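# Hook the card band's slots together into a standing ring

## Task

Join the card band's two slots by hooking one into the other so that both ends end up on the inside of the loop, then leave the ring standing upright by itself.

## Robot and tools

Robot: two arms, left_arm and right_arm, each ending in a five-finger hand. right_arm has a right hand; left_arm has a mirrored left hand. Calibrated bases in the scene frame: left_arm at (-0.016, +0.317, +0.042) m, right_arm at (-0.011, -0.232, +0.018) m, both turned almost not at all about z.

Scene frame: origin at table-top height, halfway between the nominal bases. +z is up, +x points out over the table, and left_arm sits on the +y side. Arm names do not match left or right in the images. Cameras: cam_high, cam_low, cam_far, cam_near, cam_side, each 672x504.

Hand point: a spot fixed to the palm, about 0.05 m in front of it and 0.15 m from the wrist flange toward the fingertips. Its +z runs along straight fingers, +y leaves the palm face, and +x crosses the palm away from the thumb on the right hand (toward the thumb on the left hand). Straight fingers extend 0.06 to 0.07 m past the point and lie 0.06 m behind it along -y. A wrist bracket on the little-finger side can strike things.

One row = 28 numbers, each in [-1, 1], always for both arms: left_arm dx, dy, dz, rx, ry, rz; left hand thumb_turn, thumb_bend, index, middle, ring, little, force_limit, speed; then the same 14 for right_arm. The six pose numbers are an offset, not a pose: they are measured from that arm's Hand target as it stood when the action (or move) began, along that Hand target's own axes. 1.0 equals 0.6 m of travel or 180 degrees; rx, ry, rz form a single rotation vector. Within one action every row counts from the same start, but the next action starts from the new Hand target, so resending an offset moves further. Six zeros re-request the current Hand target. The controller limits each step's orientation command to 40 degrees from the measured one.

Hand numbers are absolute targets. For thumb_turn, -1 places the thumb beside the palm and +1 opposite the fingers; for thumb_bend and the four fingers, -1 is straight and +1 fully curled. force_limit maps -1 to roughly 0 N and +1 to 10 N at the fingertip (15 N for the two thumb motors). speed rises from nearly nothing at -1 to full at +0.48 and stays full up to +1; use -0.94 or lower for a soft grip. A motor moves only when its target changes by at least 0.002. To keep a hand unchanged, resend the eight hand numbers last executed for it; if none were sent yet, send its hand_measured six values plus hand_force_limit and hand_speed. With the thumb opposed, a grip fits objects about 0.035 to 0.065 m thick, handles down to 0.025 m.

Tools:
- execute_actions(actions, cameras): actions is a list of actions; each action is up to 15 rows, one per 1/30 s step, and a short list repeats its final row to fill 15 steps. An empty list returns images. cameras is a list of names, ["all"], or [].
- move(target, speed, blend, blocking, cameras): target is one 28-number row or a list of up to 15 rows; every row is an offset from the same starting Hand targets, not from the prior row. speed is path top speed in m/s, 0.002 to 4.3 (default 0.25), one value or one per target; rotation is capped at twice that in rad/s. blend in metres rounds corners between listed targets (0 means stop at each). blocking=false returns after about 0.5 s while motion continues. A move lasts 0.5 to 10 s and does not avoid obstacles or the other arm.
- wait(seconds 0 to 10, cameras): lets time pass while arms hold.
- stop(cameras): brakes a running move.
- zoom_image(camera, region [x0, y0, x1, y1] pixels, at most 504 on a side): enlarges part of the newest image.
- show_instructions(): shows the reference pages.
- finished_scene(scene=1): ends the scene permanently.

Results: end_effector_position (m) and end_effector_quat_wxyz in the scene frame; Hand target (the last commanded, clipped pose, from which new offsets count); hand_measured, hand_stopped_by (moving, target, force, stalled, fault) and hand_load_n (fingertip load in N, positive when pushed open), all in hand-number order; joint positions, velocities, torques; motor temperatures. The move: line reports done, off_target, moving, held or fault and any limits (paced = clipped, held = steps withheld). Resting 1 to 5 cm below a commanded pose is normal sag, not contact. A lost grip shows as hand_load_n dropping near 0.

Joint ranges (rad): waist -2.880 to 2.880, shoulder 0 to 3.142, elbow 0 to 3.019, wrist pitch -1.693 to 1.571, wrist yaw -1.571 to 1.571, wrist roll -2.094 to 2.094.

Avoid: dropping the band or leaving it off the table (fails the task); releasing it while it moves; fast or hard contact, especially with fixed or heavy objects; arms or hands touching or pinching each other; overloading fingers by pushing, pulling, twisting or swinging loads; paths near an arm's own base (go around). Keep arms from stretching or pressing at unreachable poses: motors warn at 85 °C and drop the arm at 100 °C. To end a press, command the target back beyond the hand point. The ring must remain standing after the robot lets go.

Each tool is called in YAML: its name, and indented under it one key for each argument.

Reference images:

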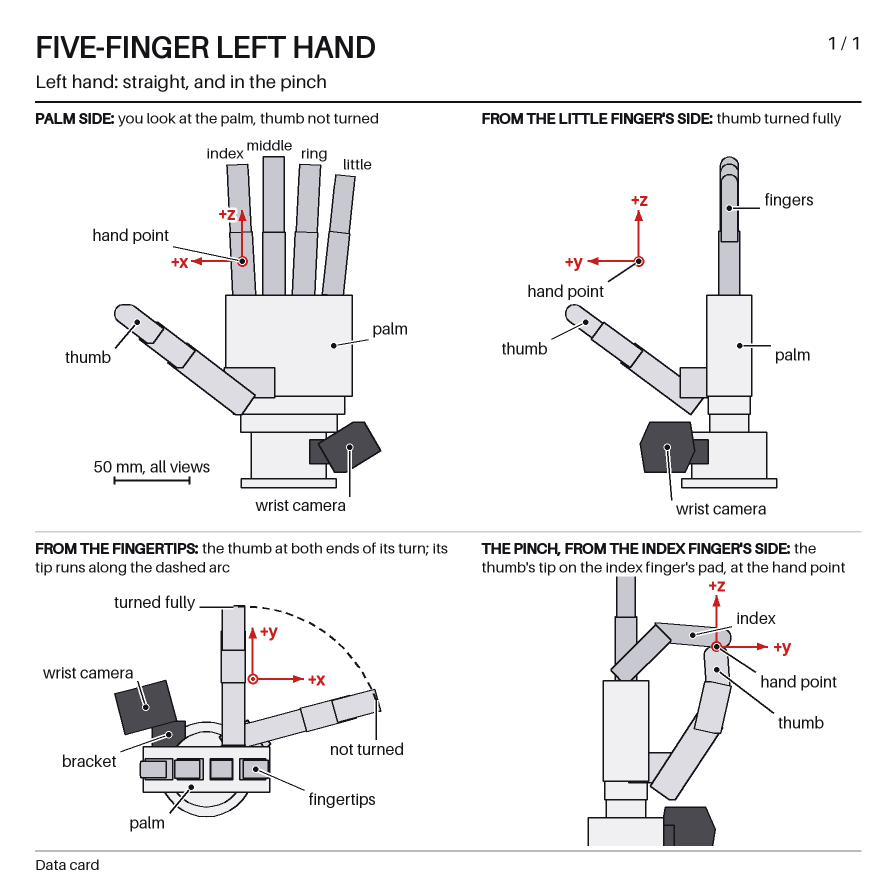

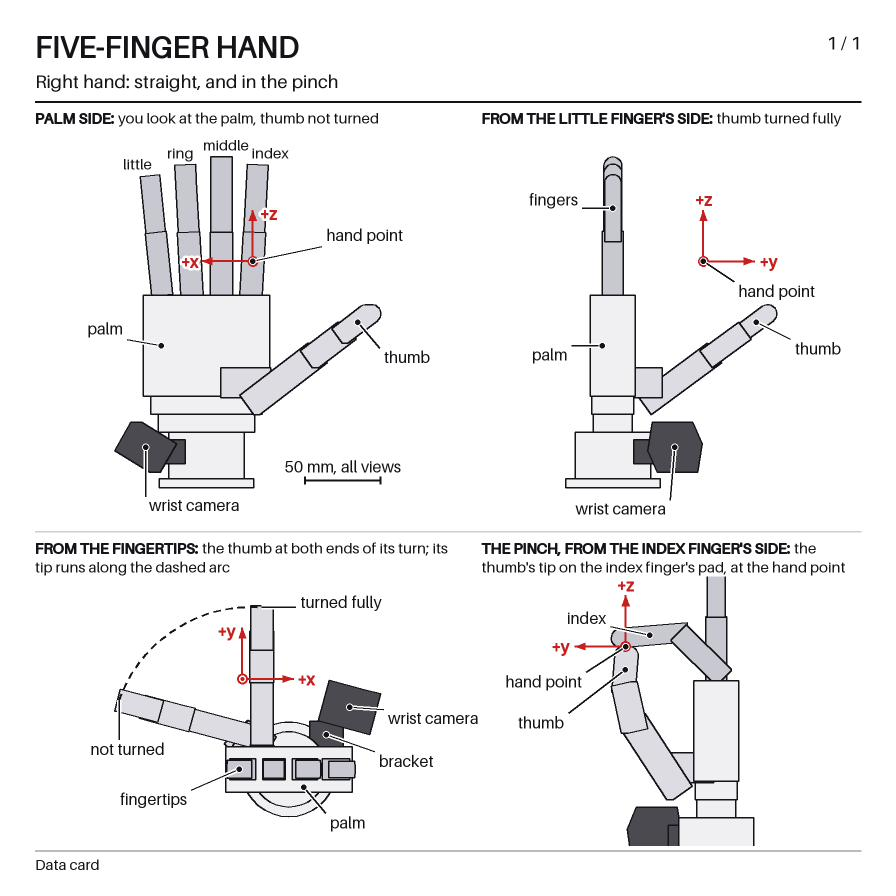

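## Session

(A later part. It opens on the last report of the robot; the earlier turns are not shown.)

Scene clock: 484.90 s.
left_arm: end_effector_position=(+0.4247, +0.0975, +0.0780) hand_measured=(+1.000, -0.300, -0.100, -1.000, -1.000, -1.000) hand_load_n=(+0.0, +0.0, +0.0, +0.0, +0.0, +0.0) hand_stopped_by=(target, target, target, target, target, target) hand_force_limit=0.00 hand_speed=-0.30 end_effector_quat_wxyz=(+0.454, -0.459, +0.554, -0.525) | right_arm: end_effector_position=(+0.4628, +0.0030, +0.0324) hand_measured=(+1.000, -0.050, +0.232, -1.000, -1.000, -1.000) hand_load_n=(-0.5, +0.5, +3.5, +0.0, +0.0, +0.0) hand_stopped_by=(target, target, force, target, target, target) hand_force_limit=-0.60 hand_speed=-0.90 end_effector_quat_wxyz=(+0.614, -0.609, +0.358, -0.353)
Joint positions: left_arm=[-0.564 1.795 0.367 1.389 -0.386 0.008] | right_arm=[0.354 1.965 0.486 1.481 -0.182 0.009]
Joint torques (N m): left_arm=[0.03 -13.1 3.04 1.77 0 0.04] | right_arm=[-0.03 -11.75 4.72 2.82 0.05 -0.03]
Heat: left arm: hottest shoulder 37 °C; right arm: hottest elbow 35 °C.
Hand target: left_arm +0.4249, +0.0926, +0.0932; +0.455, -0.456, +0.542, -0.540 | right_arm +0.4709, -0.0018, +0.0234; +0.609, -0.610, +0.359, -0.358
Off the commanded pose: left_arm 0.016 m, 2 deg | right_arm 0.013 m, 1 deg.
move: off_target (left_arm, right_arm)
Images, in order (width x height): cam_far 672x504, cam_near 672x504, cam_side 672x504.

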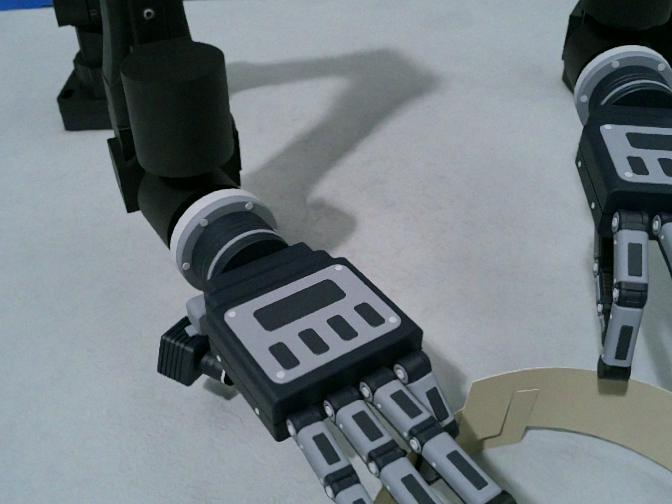

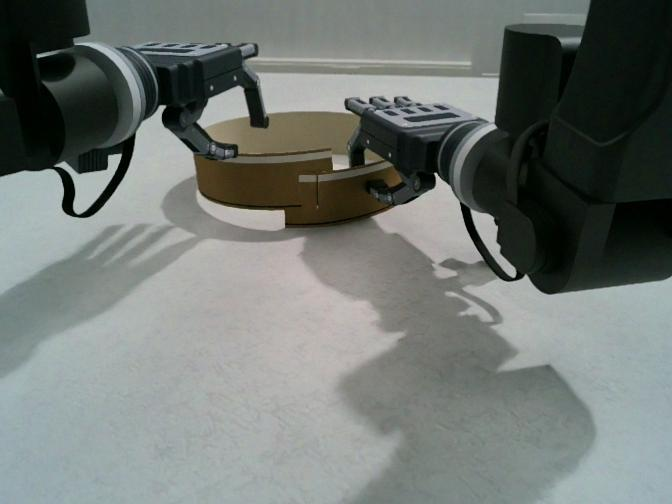

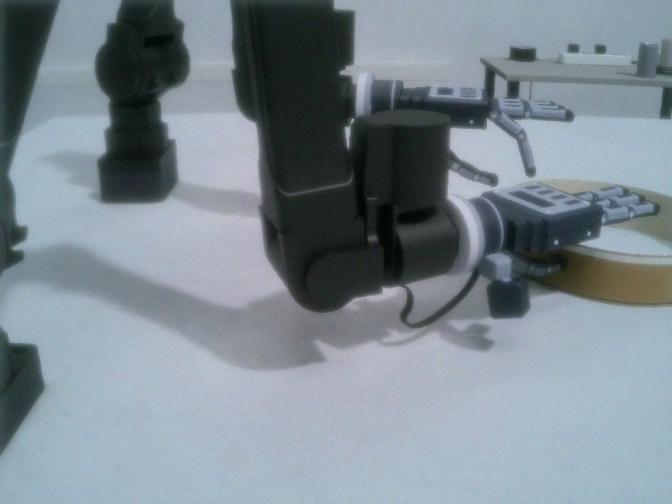

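move:
  target: [0.0037,0.0333,0.0175,0,0,0,1,-0.3,-0.1,-1,-1,-1,0,-0.3,0,0,0,0,0,0,1,-0.05,0.36,-1,-1,-1,-0.6,-0.9]
  speed: 0.06
  cameras: ["cam_far","cam_near","cam_side"]

zoom_image:
  camera: "cam_near"
  region: [180, 80, 400, 240]

zoom_image:
  camera: "cam_far"
  region: [420, 270, 672, 460]

Scene clock: 516.23 s.
left_arm: end_effector_position=(+0.4282, +0.0953, +0.0683) hand_measured=(+1.000, -0.300, -0.100, -1.000, -1.000, -1.000) hand_load_n=(+0.0, +0.0, +0.0, +0.0, +0.0, -0.5) hand_stopped_by=(target, target, target, target, target, target) hand_force_limit=0.00 hand_speed=-0.30 end_effector_quat_wxyz=(+0.456, -0.458, +0.551, -0.529) | right_arm: end_effector_position=(+0.4628, +0.0030, +0.0324) hand_measured=(+1.000, -0.050, +0.232, -1.000, -1.000, -1.000) hand_load_n=(-0.5, +0.5, +3.5, +0.0, +0.0, -0.5) hand_stopped_by=(target, target, force, target, target, target) hand_force_limit=-0.60 hand_speed=-0.90 end_effector_quat_wxyz=(+0.614, -0.609, +0.358, -0.353)
Joint positions: left_arm=[-0.564 1.858 0.382 1.448 -0.386 0.008] | right_arm=[0.354 1.965 0.486 1.481 -0.182 0.009]
Joint torques (N m): left_arm=[0.44 -10.05 4.37 2.02 0.18 0.04] | right_arm=[-0.09 -11.58 4.79 2.78 0.05 -0.05]
Heat: left arm: hottest shoulder 38 °C; right arm: hottest elbow 35 °C.
Hand target: left_arm +0.4347, +0.0886, +0.0732; +0.455, -0.456, +0.542, -0.540 | right_arm +0.4709, -0.0018, +0.0234; +0.609, -0.610, +0.359, -0.358
Off the commanded pose: left_arm 0.011 m, 2 deg | right_arm 0.013 m, 1 deg.
move: off_target (left_arm, right_arm)
Images, in order (width x height): cam_far 672x504, cam_near 672x504, cam_side 672x504.

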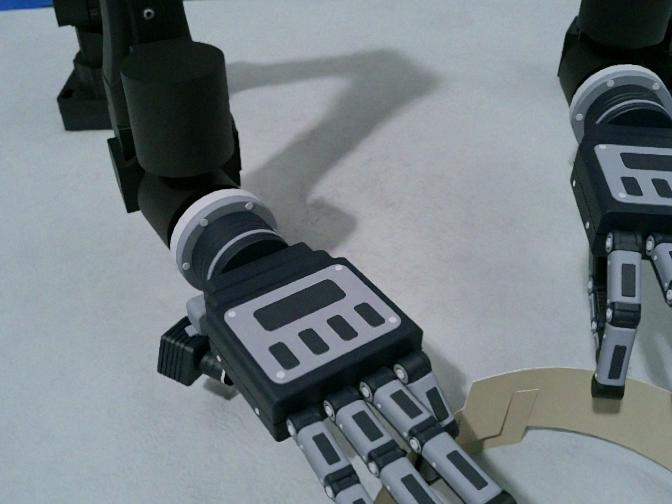

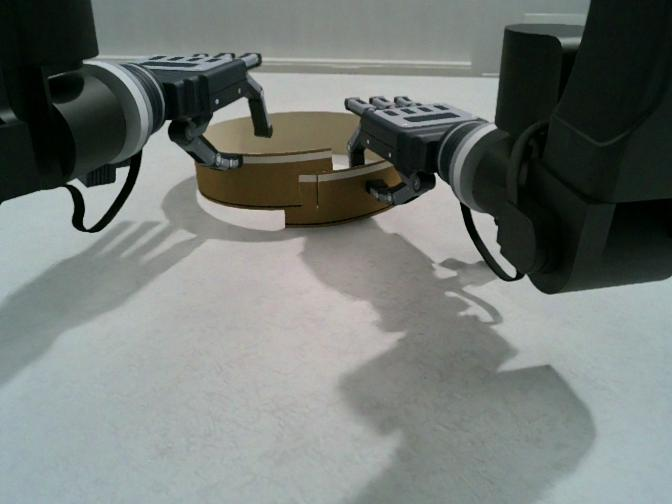

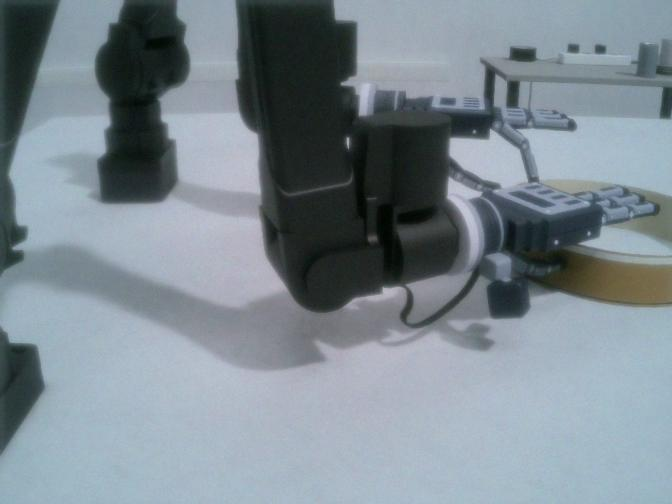

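Scaled by 2.291 from the camera's 672x504 image, which has a finer 960x720 frame.

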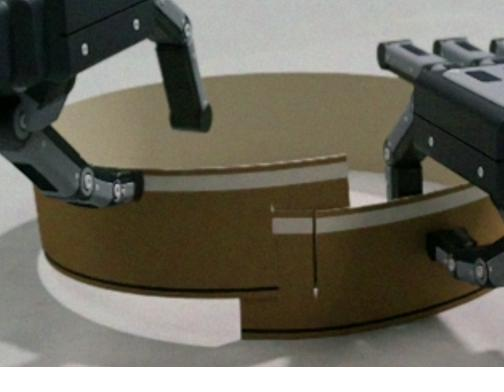

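Scaled by 2.000 from the camera's 672x504 image, which has a finer 960x720 frame.

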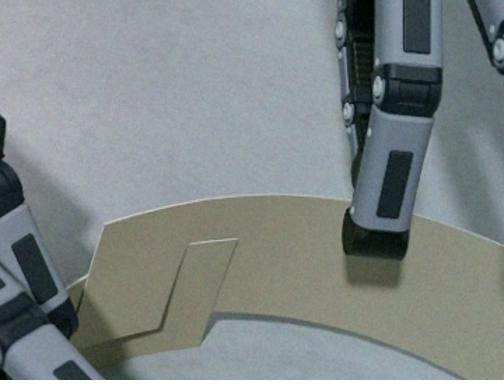

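move:
  target: [0.0,0.05,0.004,0,0,0,1,-0.3,-0.1,-1,-1,-1,0,-0.3,0,0,0,0,0,0,1,-0.05,0.36,-1,-1,-1,-0.6,-0.9]
  speed: 0.06
  cameras: ["cam_far","cam_near","cam_side"]

zoom_image:
  camera: "cam_near"
  region: [180, 80, 400, 240]

zoom_image:
  camera: "cam_far"
  region: [420, 270, 672, 460]

Scene clock: 523.27 s.
left_arm: end_effector_position=(+0.4320, +0.0923, +0.0406) hand_measured=(+1.000, -0.300, -0.100, -1.000, -1.000, -1.000) hand_load_n=(+0.0, +0.0, +0.0, +0.0, +0.0, +0.0) hand_stopped_by=(target, target, target, target, target, target) hand_force_limit=0.00 hand_speed=-0.30 end_effector_quat_wxyz=(+0.454, -0.458, +0.553, -0.527) | right_arm: end_effector_position=(+0.4628, +0.0030, +0.0324) hand_measured=(+1.000, -0.050, +0.232, -1.000, -1.000, -1.000) hand_load_n=(-0.5, +0.5, +3.5, +0.0, +0.0, +0.0) hand_stopped_by=(target, target, force, target, target, target) hand_force_limit=-0.60 hand_speed=-0.90 end_effector_quat_wxyz=(+0.614, -0.609, +0.358, -0.353)
Joint positions: left_arm=[-0.564 1.983 0.411 1.538 -0.384 0.006] | right_arm=[0.354 1.965 0.486 1.481 -0.182 0.009]
Joint torques (N m): left_arm=[0.67 -10.93 3.26 2 0.18 0.04] | right_arm=[-0.38 -11.75 4.77 2.8 0.05 -0.03]
Heat: left arm: hottest shoulder 38 °C; right arm: hottest elbow 35 °C.
Hand target: left_arm +0.4371, +0.0882, +0.0432; +0.455, -0.456, +0.541, -0.540 | right_arm +0.4709, -0.0018, +0.0234; +0.609, -0.610, +0.359, -0.358
Off the commanded pose: left_arm 0.007 m, 2 deg | right_arm 0.013 m, 1 deg.
joint sent to its limit (left arm) — joint 4 (wrist pitch), upper limit. The joint targets still meet the commanded pose.
move: off_target (right_arm)
Images, in order (width x height): cam_far 672x504, cam_near 672x504, cam_side 672x504.

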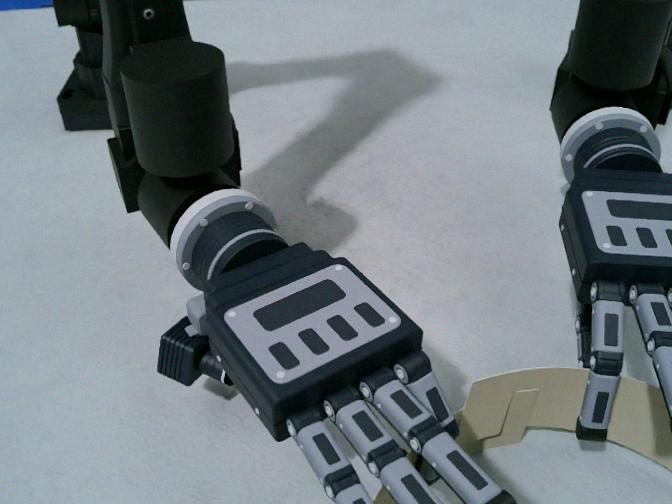

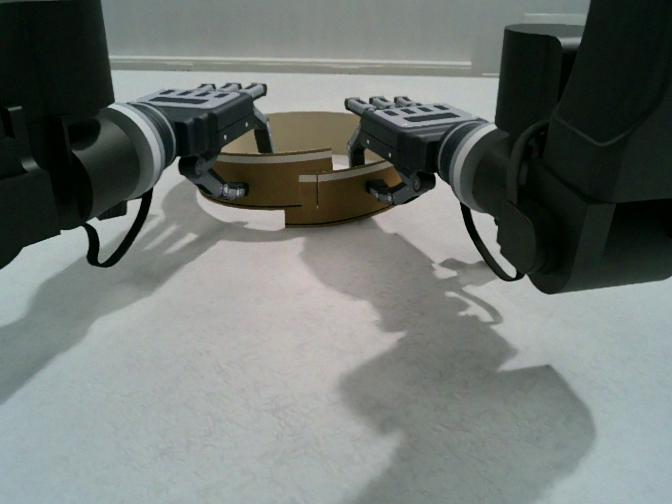

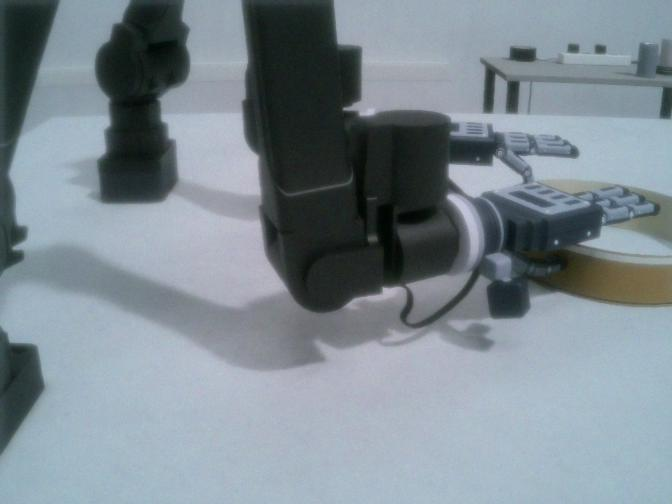

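Scaled by 2.291 from the camera's 672x504 image, which has a finer 960x720 frame.

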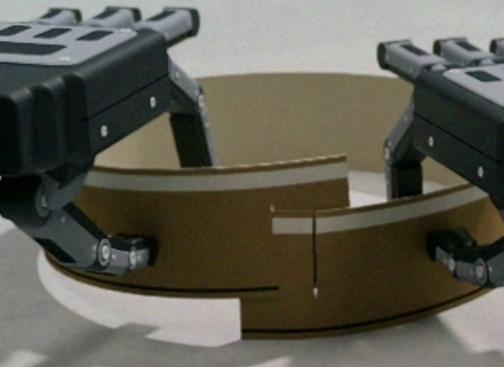

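Scaled by 2.000 from the camera's 672x504 image, which has a finer 960x720 frame.

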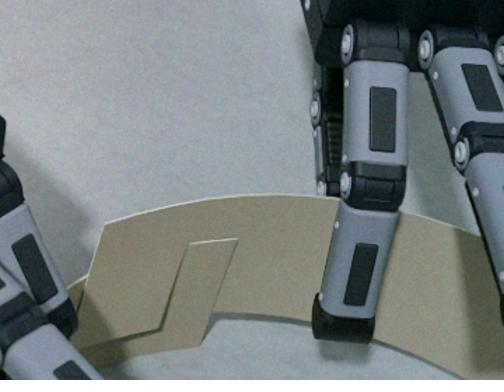

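move:
  target:
    - [0,0,0,0,0,0,1,-0.05,-0.1,-1,-1,-1,-0.6,-0.7,0,0,0,0,0,0,1,-0.05,0.36,-1,-1,-1,-0.6,-0.9]
    - [0,0,0,0,0,0,1,-0.05,0.37,-1,-1,-1,-0.6,-0.9,0,0,0,0,0,0,1,-0.05,0.36,-1,-1,-1,-0.6,-0.9]
  speed: 0.06
  cameras: ["cam_far","cam_near","cam_side"]

zoom_image:
  camera: "cam_near"
  region: [180, 80, 400, 240]

zoom_image:
  camera: "cam_far"
  region: [420, 270, 672, 460]

Scene clock: 534.43 s.
left_arm: end_effector_position=(+0.4320, +0.0923, +0.0406) hand_measured=(+1.000, -0.050, +0.224, -1.000, -1.000, -1.000) hand_load_n=(+0.0, +0.5, +2.0, +0.0, +0.0, +0.0) hand_stopped_by=(target, target, force, target, target, target) hand_force_limit=-0.60 hand_speed=-0.90 end_effector_quat_wxyz=(+0.454, -0.458, +0.553, -0.527) | right_arm: end_effector_position=(+0.4628, +0.0030, +0.0324) hand_measured=(+1.000, -0.050, +0.232, -1.000, -1.000, -1.000) hand_load_n=(-0.5, +0.5, +3.5, +0.0, -0.5, +0.0) hand_stopped_by=(target, target, force, target, target, target) hand_force_limit=-0.60 hand_speed=-0.90 end_effector_quat_wxyz=(+0.614, -0.609, +0.358, -0.353)
Joint positions: left_arm=[-0.564 1.983 0.411 1.538 -0.384 0.006] | right_arm=[0.354 1.965 0.486 1.481 -0.182 0.009]
Joint torques (N m): left_arm=[0.73 -10.93 3.28 2.02 0.18 0.03] | right_arm=[-0.03 -11.69 4.72 2.85 0.05 -0.04]
Heat: left arm: hottest shoulder 38 °C; right arm: hottest elbow 35 °C.
Hand target: left_arm +0.4371, +0.0882, +0.0432; +0.455, -0.456, +0.542, -0.540 | right_arm +0.4709, -0.0018, +0.0234; +0.609, -0.610, +0.359, -0.358
Off the commanded pose: left_arm 0.007 m, 2 deg | right_arm 0.013 m, 1 deg.
joint sent to its limit (left arm) — joint 4 (wrist pitch), upper limit. The joint targets still meet the commanded pose.
move: off_target (right_arm)
Images, in order (width x height): cam_far 672x504, cam_near 672x504, cam_side 672x504.

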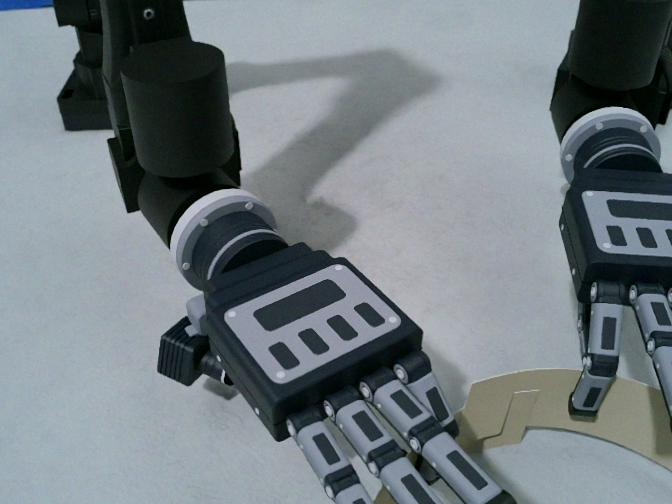

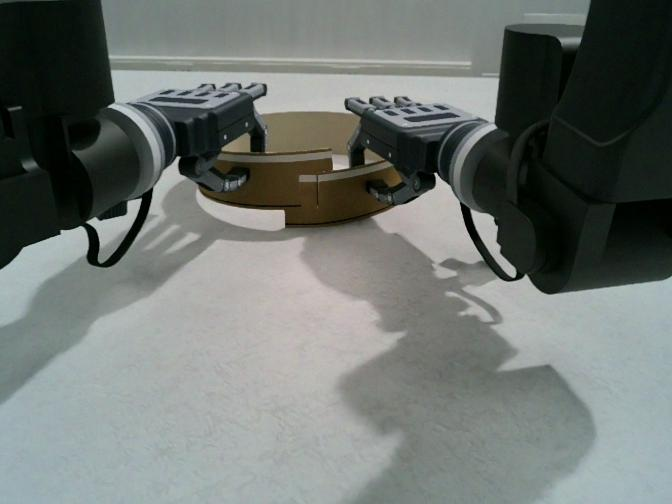

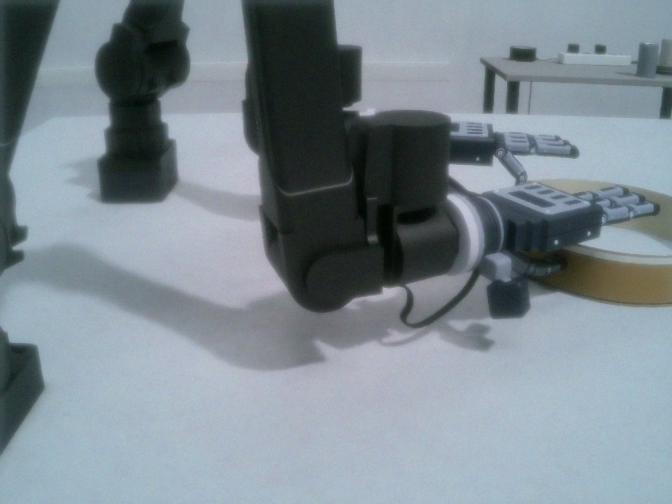

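Scaled by 2.291 from the camera's 672x504 image, which has a finer 960x720 frame.

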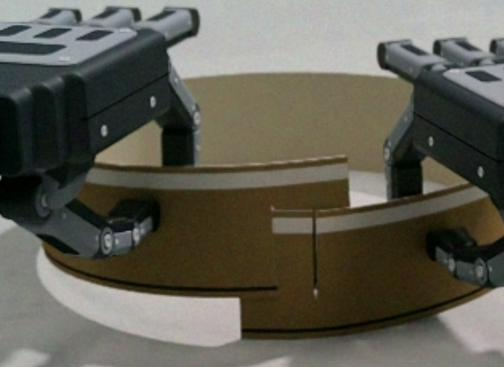

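Scaled by 2.000 from the camera's 672x504 image, which has a finer 960x720 frame.

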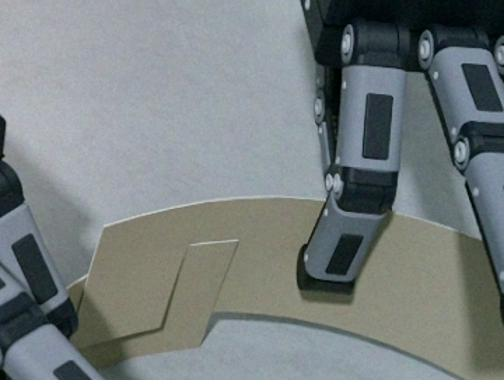

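move:
  target: [-0.0087,-0.02,0.0493,0,0,0,1,-0.05,0.37,-1,-1,-1,-0.6,-0.9,0.0243,-0.01,0.04375,0,0,0,1,-0.05,0.36,-1,-1,-1,-0.6,-0.9]
  speed: 0.04
  cameras: ["all"]

zoom_image:
  camera: "cam_near"
  region: [190, 80, 410, 240]

zoom_image:
  camera: "cam_far"
  region: [420, 310, 672, 500]

Scene clock: 548.57 s.
left_arm: end_effector_position=(+0.4569, +0.0903, +0.0418) hand_measured=(+1.000, -0.050, +0.224, -1.000, -1.000, -1.000) hand_load_n=(+0.0, +1.0, +1.5, -0.5, +0.0, +0.0) hand_stopped_by=(target, target, force, target, target, target) hand_force_limit=-0.60 hand_speed=-0.90 end_effector_quat_wxyz=(+0.451, -0.456, +0.554, -0.530) | right_arm: end_effector_position=(+0.4901, +0.0028, +0.0355) hand_measured=(+1.000, -0.050, +0.232, -1.000, -1.000, -1.000) hand_load_n=(-0.5, +0.5, +3.5, +0.0, +0.0, +0.0) hand_stopped_by=(target, target, force, target, target, target) hand_force_limit=-0.60 hand_speed=-0.90 end_effector_quat_wxyz=(+0.614, -0.609, +0.357, -0.354)
Joint positions: left_arm=[-0.525 1.983 0.469 1.482 -0.337 0.006] | right_arm=[0.329 1.968 0.554 1.418 -0.208 0.009]
Joint torques (N m): left_arm=[1.38 -14.45 3.92 1.02 0.2 0.07] | right_arm=[-0.03 -13.68 5.86 2.11 0.03 -0.02]
Heat: left arm: hottest shoulder 38 °C; right arm: hottest elbow 35 °C.
Hand target: left_arm +0.4671, +0.0884, +0.0551; +0.455, -0.456, +0.542, -0.540 | right_arm +0.5010, -0.0018, +0.0294; +0.609, -0.610, +0.359, -0.358
Off the commanded pose: left_arm 0.017 m, 2 deg | right_arm 0.013 m, 1 deg.
move: off_target (left_arm, right_arm)

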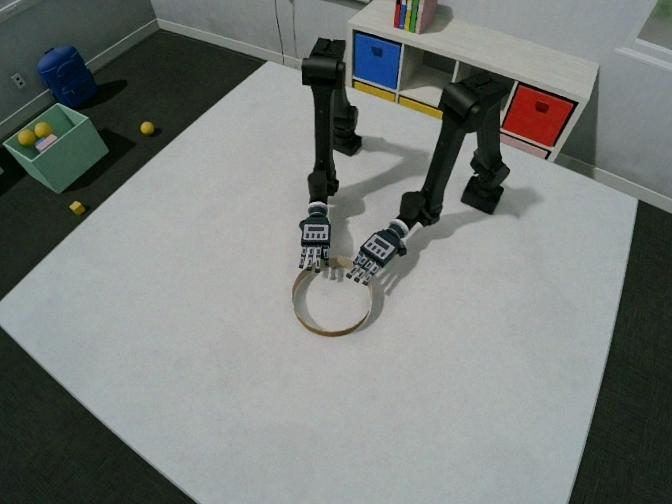

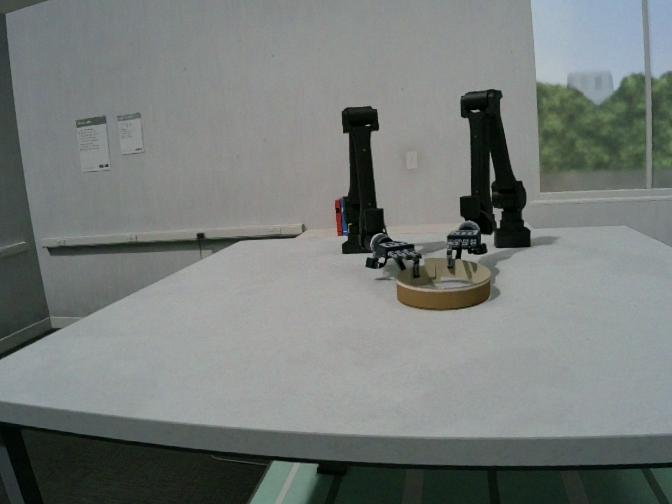

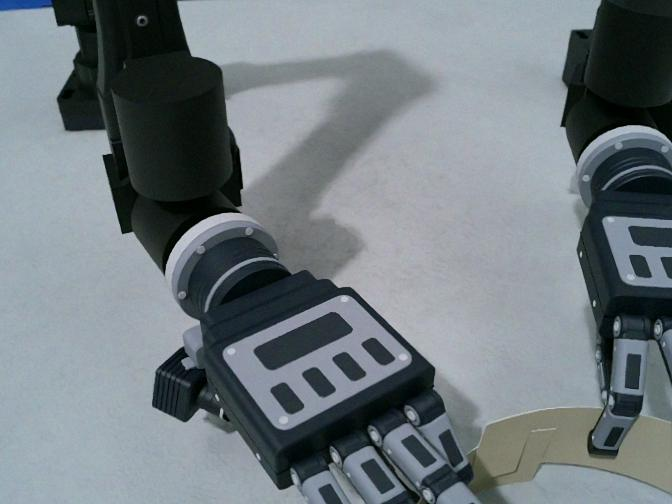

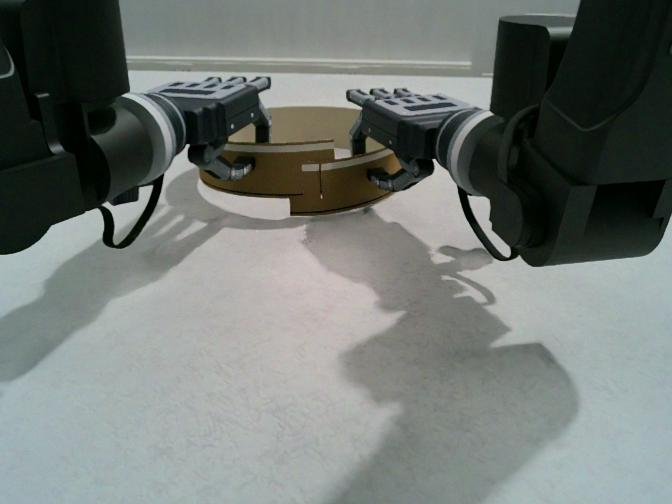

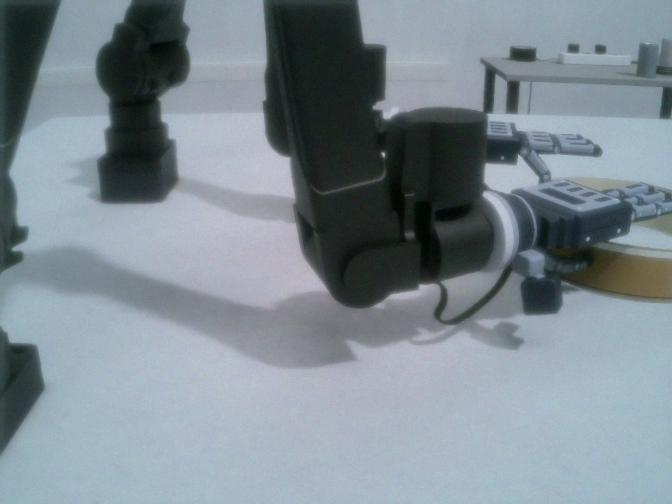

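Scaled by 2.291 from the camera's 672x504 image, which has a finer 960x720 frame.

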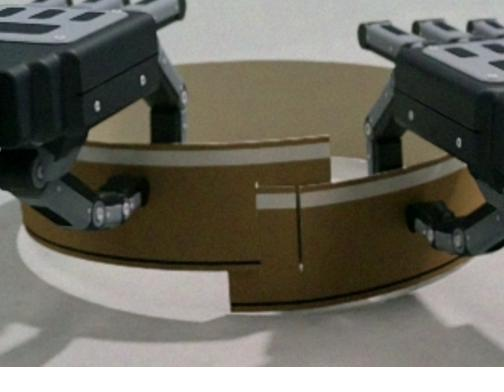

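Scaled by 2.000 from the camera's 672x504 image, which has a finer 960x720 frame.

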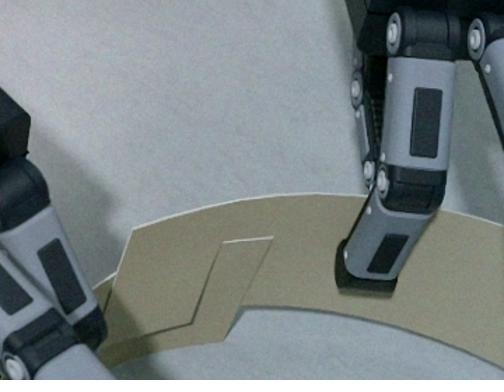

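move:
  target: [0,-0.0133,0,0,0,0,1,-0.05,0.37,-1,-1,-1,-0.6,-0.9,0,0,0,0,0,0,1,-0.05,0.36,-1,-1,-1,-0.6,-0.9]
  speed: 0.04
  cameras: ["cam_near","cam_far"]

zoom_image:
  camera: "cam_near"
  region: [240, 110, 390, 230]

zoom_image:
  camera: "cam_far"
  region: [420, 350, 620, 500]

Scene clock: 556.40 s.
left_arm: end_effector_position=(+0.4578, +0.0898, +0.0461) hand_measured=(+1.000, -0.050, +0.224, -1.000, -1.000, -1.000) hand_load_n=(+0.0, +0.5, +2.0, +0.0, +0.0, +0.0) hand_stopped_by=(target, target, force, target, target, target) hand_force_limit=-0.60 hand_speed=-0.90 end_effector_quat_wxyz=(+0.451, -0.457, +0.556, -0.528) | right_arm: end_effector_position=(+0.4901, +0.0028, +0.0355) hand_measured=(+1.000, -0.050, +0.232, -1.000, -1.000, -1.000) hand_load_n=(-0.5, +0.5, +3.5, +0.0, +0.0, +0.0) hand_stopped_by=(target, target, force, target, target, target) hand_force_limit=-0.60 hand_speed=-0.90 end_effector_quat_wxyz=(+0.614, -0.609, +0.357, -0.354)
Joint positions: left_arm=[-0.525 1.959 0.469 1.453 -0.337 0.006] | right_arm=[0.329 1.968 0.554 1.418 -0.208 0.009]
Joint torques (N m): left_arm=[1.32 -15.33 3.75 1.01 0.2 0.07] | right_arm=[-0.21 -13.63 5.87 1.88 0.05 -0.04]
Heat: left arm: hottest shoulder 38 °C; right arm: hottest elbow 35 °C.
Hand target: left_arm +0.4672, +0.0884, +0.0632; +0.455, -0.456, +0.541, -0.540 | right_arm +0.5010, -0.0018, +0.0294; +0.609, -0.610, +0.359, -0.358
Off the commanded pose: left_arm 0.020 m, 2 deg | right_arm 0.013 m, 1 deg.
move: off_target (left_arm, right_arm)
Images, in order (width x height): cam_far 672x504, cam_near 672x504.

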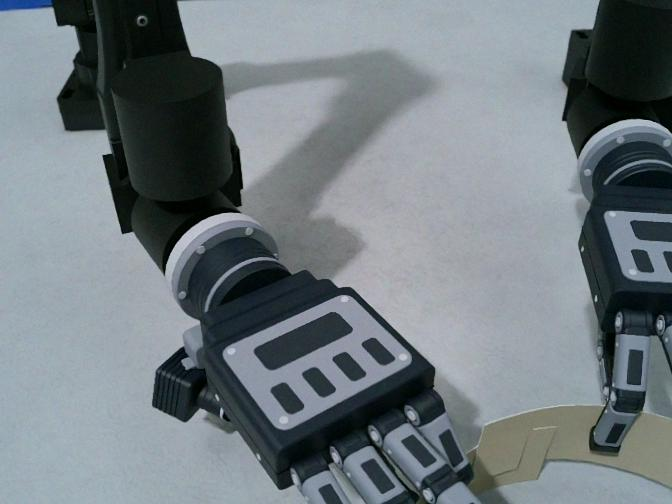

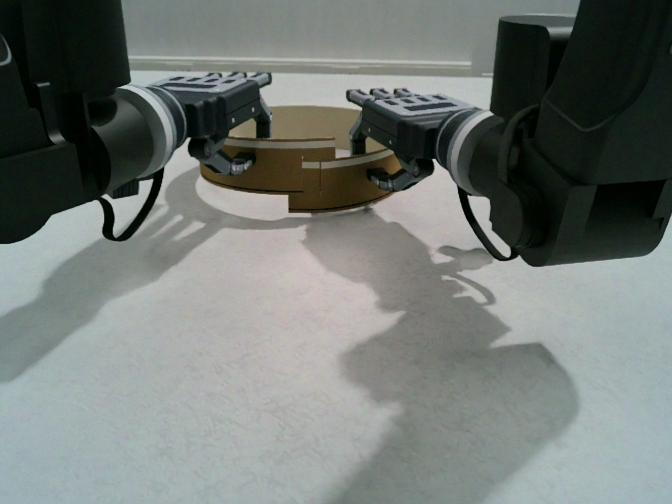

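Scaled by 3.360 from the camera's 672x504 image, which has a finer 960x720 frame.

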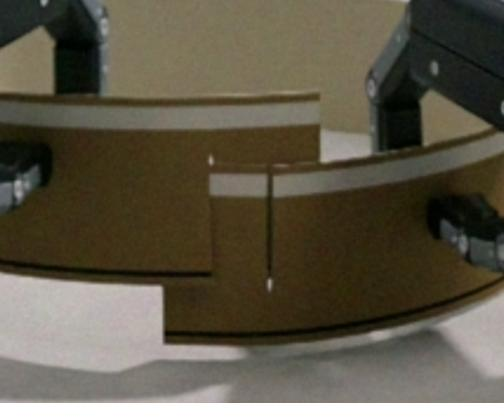

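Scaled by 2.520 from the camera's 672x504 image, which has a finer 960x720 frame.

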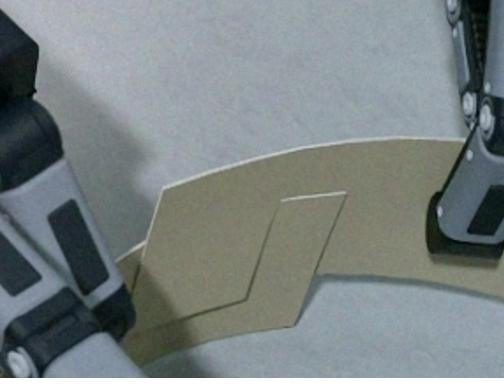

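move:
  target: [0.0125,0,0.0057,0,0,0,1,-0.05,0.37,-1,-1,-1,-0.6,-0.9,-0.0133,0,0.0035,0,0,0,1,-0.05,0.36,-1,-1,-1,-0.6,-0.9]
  speed: 0.03
  cameras: ["cam_near","cam_far"]

zoom_image:
  camera: "cam_near"
  region: [240, 110, 390, 230]

zoom_image:
  camera: "cam_far"
  region: [420, 350, 620, 500]

Scene clock: 564.63 s.
left_arm: end_effector_position=(+0.4610, +0.0904, +0.0452) hand_measured=(+1.000, -0.050, +0.224, -1.000, -1.000, -1.000) hand_load_n=(+0.0, +0.5, +1.5, +0.0, -0.5, +0.0) hand_stopped_by=(target, target, force, target, target, target) hand_force_limit=-0.60 hand_speed=-0.90 end_effector_quat_wxyz=(+0.453, -0.460, +0.555, -0.524) | right_arm: end_effector_position=(+0.4922, +0.0001, +0.0355) hand_measured=(+1.000, -0.050, +0.232, -1.000, -1.000, -1.000) hand_load_n=(-0.5, +1.0, +3.5, +0.0, +0.0, +0.0) hand_stopped_by=(target, target, force, target, target, target) hand_force_limit=-0.60 hand_speed=-0.90 end_effector_quat_wxyz=(+0.611, -0.605, +0.362, -0.359)
Joint positions: left_arm=[-0.525 1.959 0.477 1.44 -0.348 0.006] | right_arm=[0.329 1.968 0.554 1.418 -0.19 0.009]
Joint torques (N m): left_arm=[-0.09 -15.09 4.33 1.17 0 0.06] | right_arm=[1.67 -13.74 6.01 1.89 0.2 -0.04]
Heat: left arm: hottest shoulder 38 °C; right arm: hottest elbow 35 °C.
Hand target: left_arm +0.4693, +0.0804, +0.0632; +0.455, -0.456, +0.541, -0.540 | right_arm +0.4989, +0.0062, +0.0294; +0.609, -0.610, +0.359, -0.358
Off the commanded pose: left_arm 0.022 m, 2 deg | right_arm 0.011 m, 1 deg.
move: off_target (left_arm, right_arm)
Images, in order (width x height): cam_far 672x504, cam_near 672x504.

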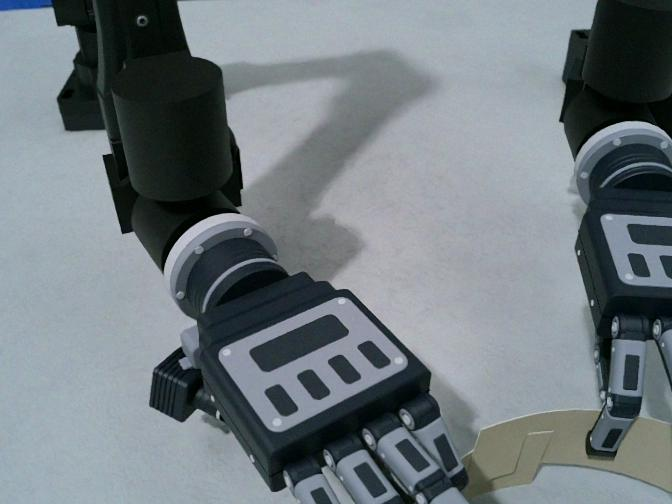

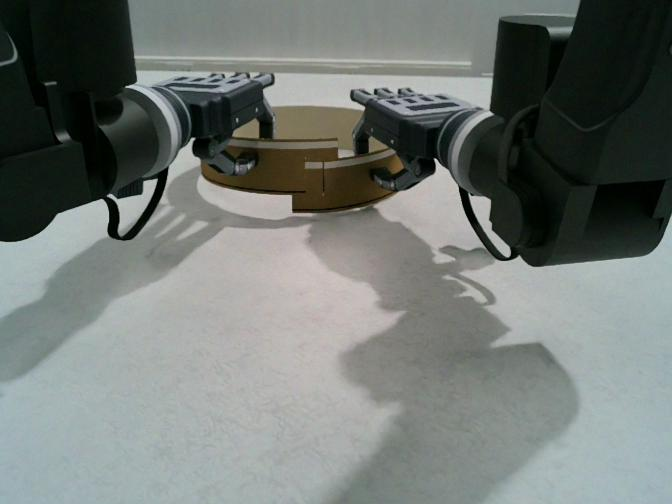

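Scaled by 3.360 from the camera's 672x504 image, which has a finer 960x720 frame.

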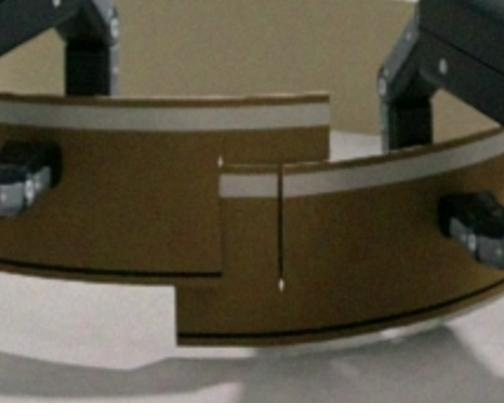

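Scaled by 2.520 from the camera's 672x504 image, which has a finer 960x720 frame.

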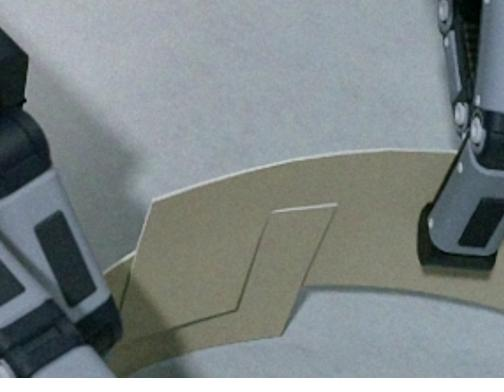

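move:
  target: [0.0115,0,0.005,0,0,0,1,-0.05,0.37,-1,-1,-1,-0.6,-0.9,-0.0115,0,0.003,0,0,0,1,-0.05,0.36,-1,-1,-1,-0.6,-0.9]
  speed: 0.03
  cameras: ["cam_near","cam_far"]

zoom_image:
  camera: "cam_near"
  region: [240, 110, 390, 230]

zoom_image:
  camera: "cam_far"
  region: [420, 350, 620, 500]

Scene clock: 573.97 s.
left_arm: end_effector_position=(+0.4628, +0.0844, +0.0459) hand_measured=(+1.000, -0.050, +0.224, -1.000, -1.000, -1.000) hand_load_n=(+0.0, +0.5, +1.5, -0.5, +0.0, +0.0) hand_stopped_by=(target, target, force, target, target, target) hand_force_limit=-0.60 hand_speed=-0.90 end_effector_quat_wxyz=(+0.454, -0.461, +0.554, -0.524) | right_arm: end_effector_position=(+0.4919, +0.0029, +0.0355) hand_measured=(+1.000, -0.050, +0.232, -1.000, -1.000, -1.000) hand_load_n=(-0.5, +1.0, +3.5, +0.0, +0.0, +0.0) hand_stopped_by=(target, target, force, target, target, target) hand_force_limit=-0.60 hand_speed=-0.90 end_effector_quat_wxyz=(+0.610, -0.604, +0.365, -0.361)
Joint positions: left_arm=[-0.539 1.959 0.489 1.429 -0.365 0.006] | right_arm=[0.341 1.968 0.554 1.418 -0.17 0.009]
Joint velocities: left_arm=[-0.005 -0.015 -0.012 -0.051 0.007 0.022] | right_arm=[within noise]
Joint torques (N m): left_arm=[-0.21 -14.97 4.59 0.91 0.04 0.07] | right_arm=[2.43 -13.57 6.13 1.76 0.16 -0.03]
Heat: left arm: hottest shoulder 38 °C; right arm: hottest elbow 36 °C.
Hand target: left_arm +0.4710, +0.0731, +0.0631; +0.455, -0.456, +0.542, -0.540 | right_arm +0.4972, +0.0131, +0.0294; +0.609, -0.610, +0.359, -0.358
Off the commanded pose: left_arm 0.022 m, 2 deg | right_arm 0.013 m, 1 deg.
move: off_target (left_arm, right_arm)
Images, in order (width x height): cam_far 672x504, cam_near 672x504.

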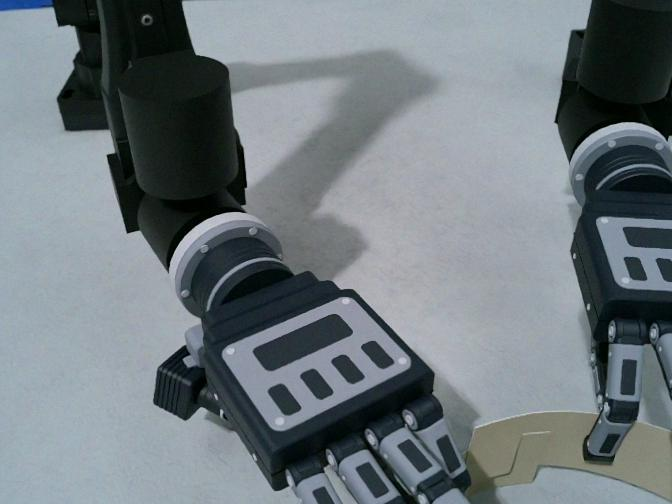

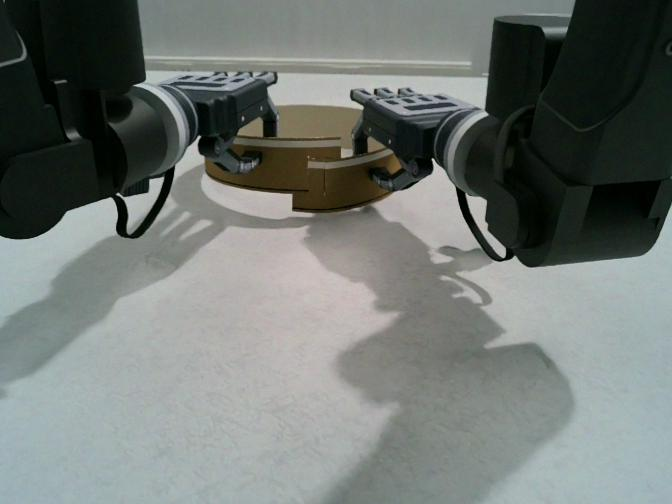

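Scaled by 3.360 from the camera's 672x504 image, which has a finer 960x720 frame.

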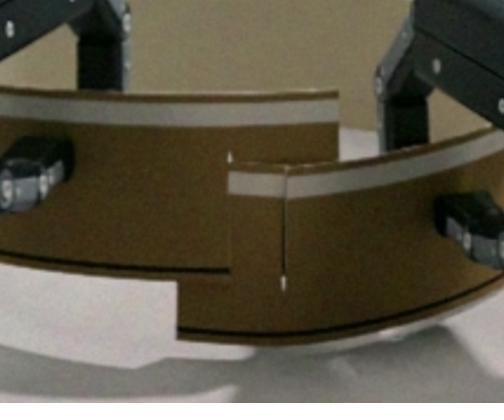

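Scaled by 2.520 from the camera's 672x504 image, which has a finer 960x720 frame.

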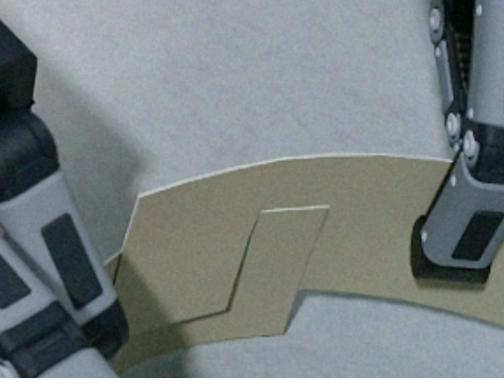

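move:
  target: [0.0125,0,0.0057,0,0,0,1,-0.05,0.37,-1,-1,-1,-0.6,-0.9,-0.009,0,0.003,0,0,0,1,-0.05,0.36,-1,-1,-1,-0.6,-0.9]
  speed: 0.03
  cameras: ["cam_near","cam_far"]

zoom_image:
  camera: "cam_near"
  region: [240, 110, 390, 230]

zoom_image:
  camera: "cam_far"
  region: [420, 350, 620, 500]

Scene clock: 582.80 s.
left_arm: end_effector_position=(+0.4655, +0.0781, +0.0471) hand_measured=(+1.000, -0.050, +0.224, -1.000, -1.000, -1.000) hand_load_n=(-0.5, +0.5, +1.0, -0.5, -0.5, +0.0) hand_stopped_by=(target, target, force, target, target, target) hand_force_limit=-0.60 hand_speed=-0.90 end_effector_quat_wxyz=(+0.456, -0.461, +0.552, -0.524) | right_arm: end_effector_position=(+0.4924, +0.0069, +0.0357) hand_measured=(+1.000, -0.050, +0.232, -1.000, -1.000, -1.000) hand_load_n=(-0.5, +1.0, +3.0, +0.0, +0.0, +0.0) hand_stopped_by=(target, target, force, target, target, target) hand_force_limit=-0.60 hand_speed=-0.90 end_effector_quat_wxyz=(+0.609, -0.603, +0.366, -0.363)
Joint positions: left_arm=[-0.553 1.959 0.504 1.417 -0.383 0.006] | right_arm=[0.353 1.968 0.558 1.414 -0.153 0.009]
Joint torques (N m): left_arm=[-0.26 -14.86 4.82 1.02 0.07 0.06] | right_arm=[2.61 -13.63 6.05 1.87 0.15 -0.03]
Heat: left arm: hottest shoulder 38 °C; right arm: hottest elbow 36 °C.
Hand target: left_arm +0.4730, +0.0651, +0.0631; +0.455, -0.456, +0.542, -0.540 | right_arm +0.4961, +0.0187, +0.0294; +0.609, -0.610, +0.359, -0.358
Off the commanded pose: left_arm 0.022 m, 2 deg | right_arm 0.014 m, 1 deg.
move: off_target (left_arm, right_arm)
Images, in order (width x height): cam_far 672x504, cam_near 672x504.

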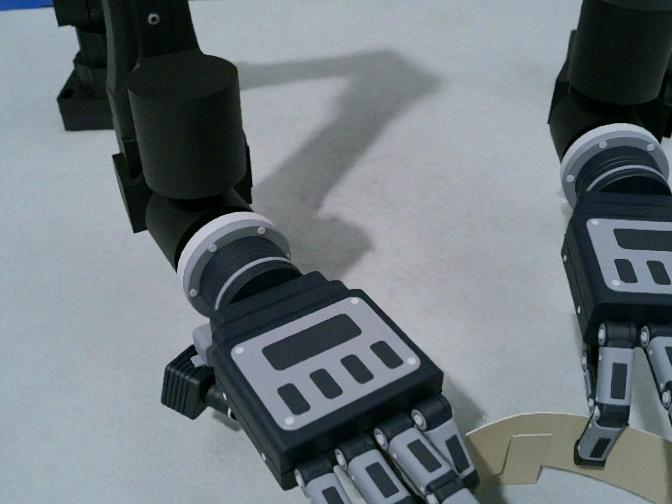

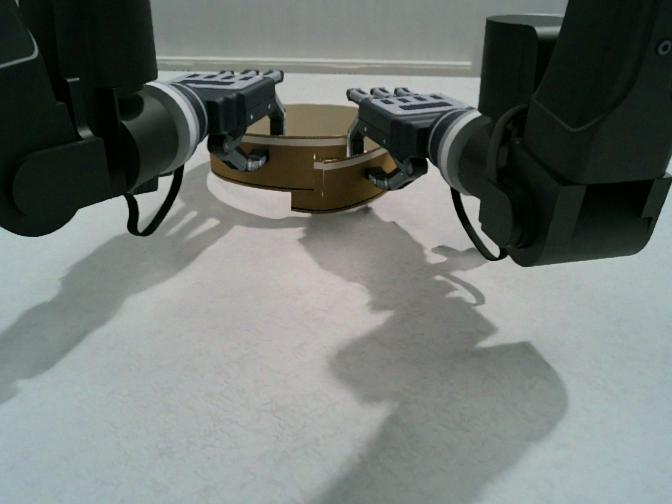

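Scaled by 3.360 from the camera's 672x504 image, which has a finer 960x720 frame.

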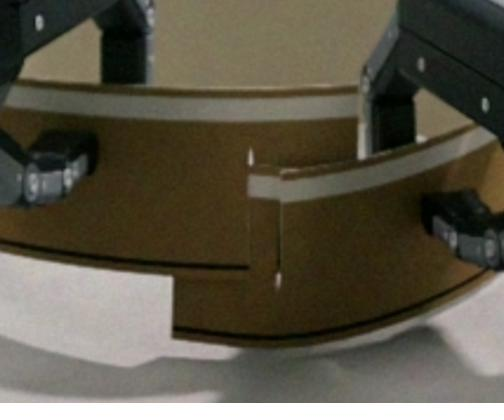

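Scaled by 2.520 from the camera's 672x504 image, which has a finer 960x720 frame.

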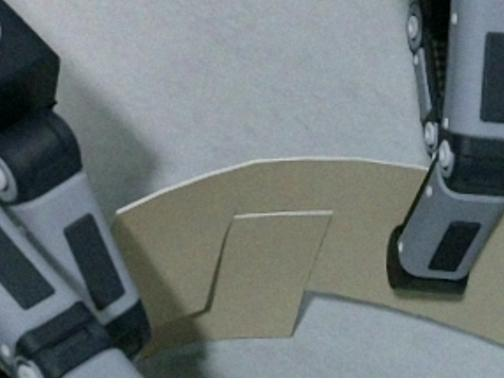

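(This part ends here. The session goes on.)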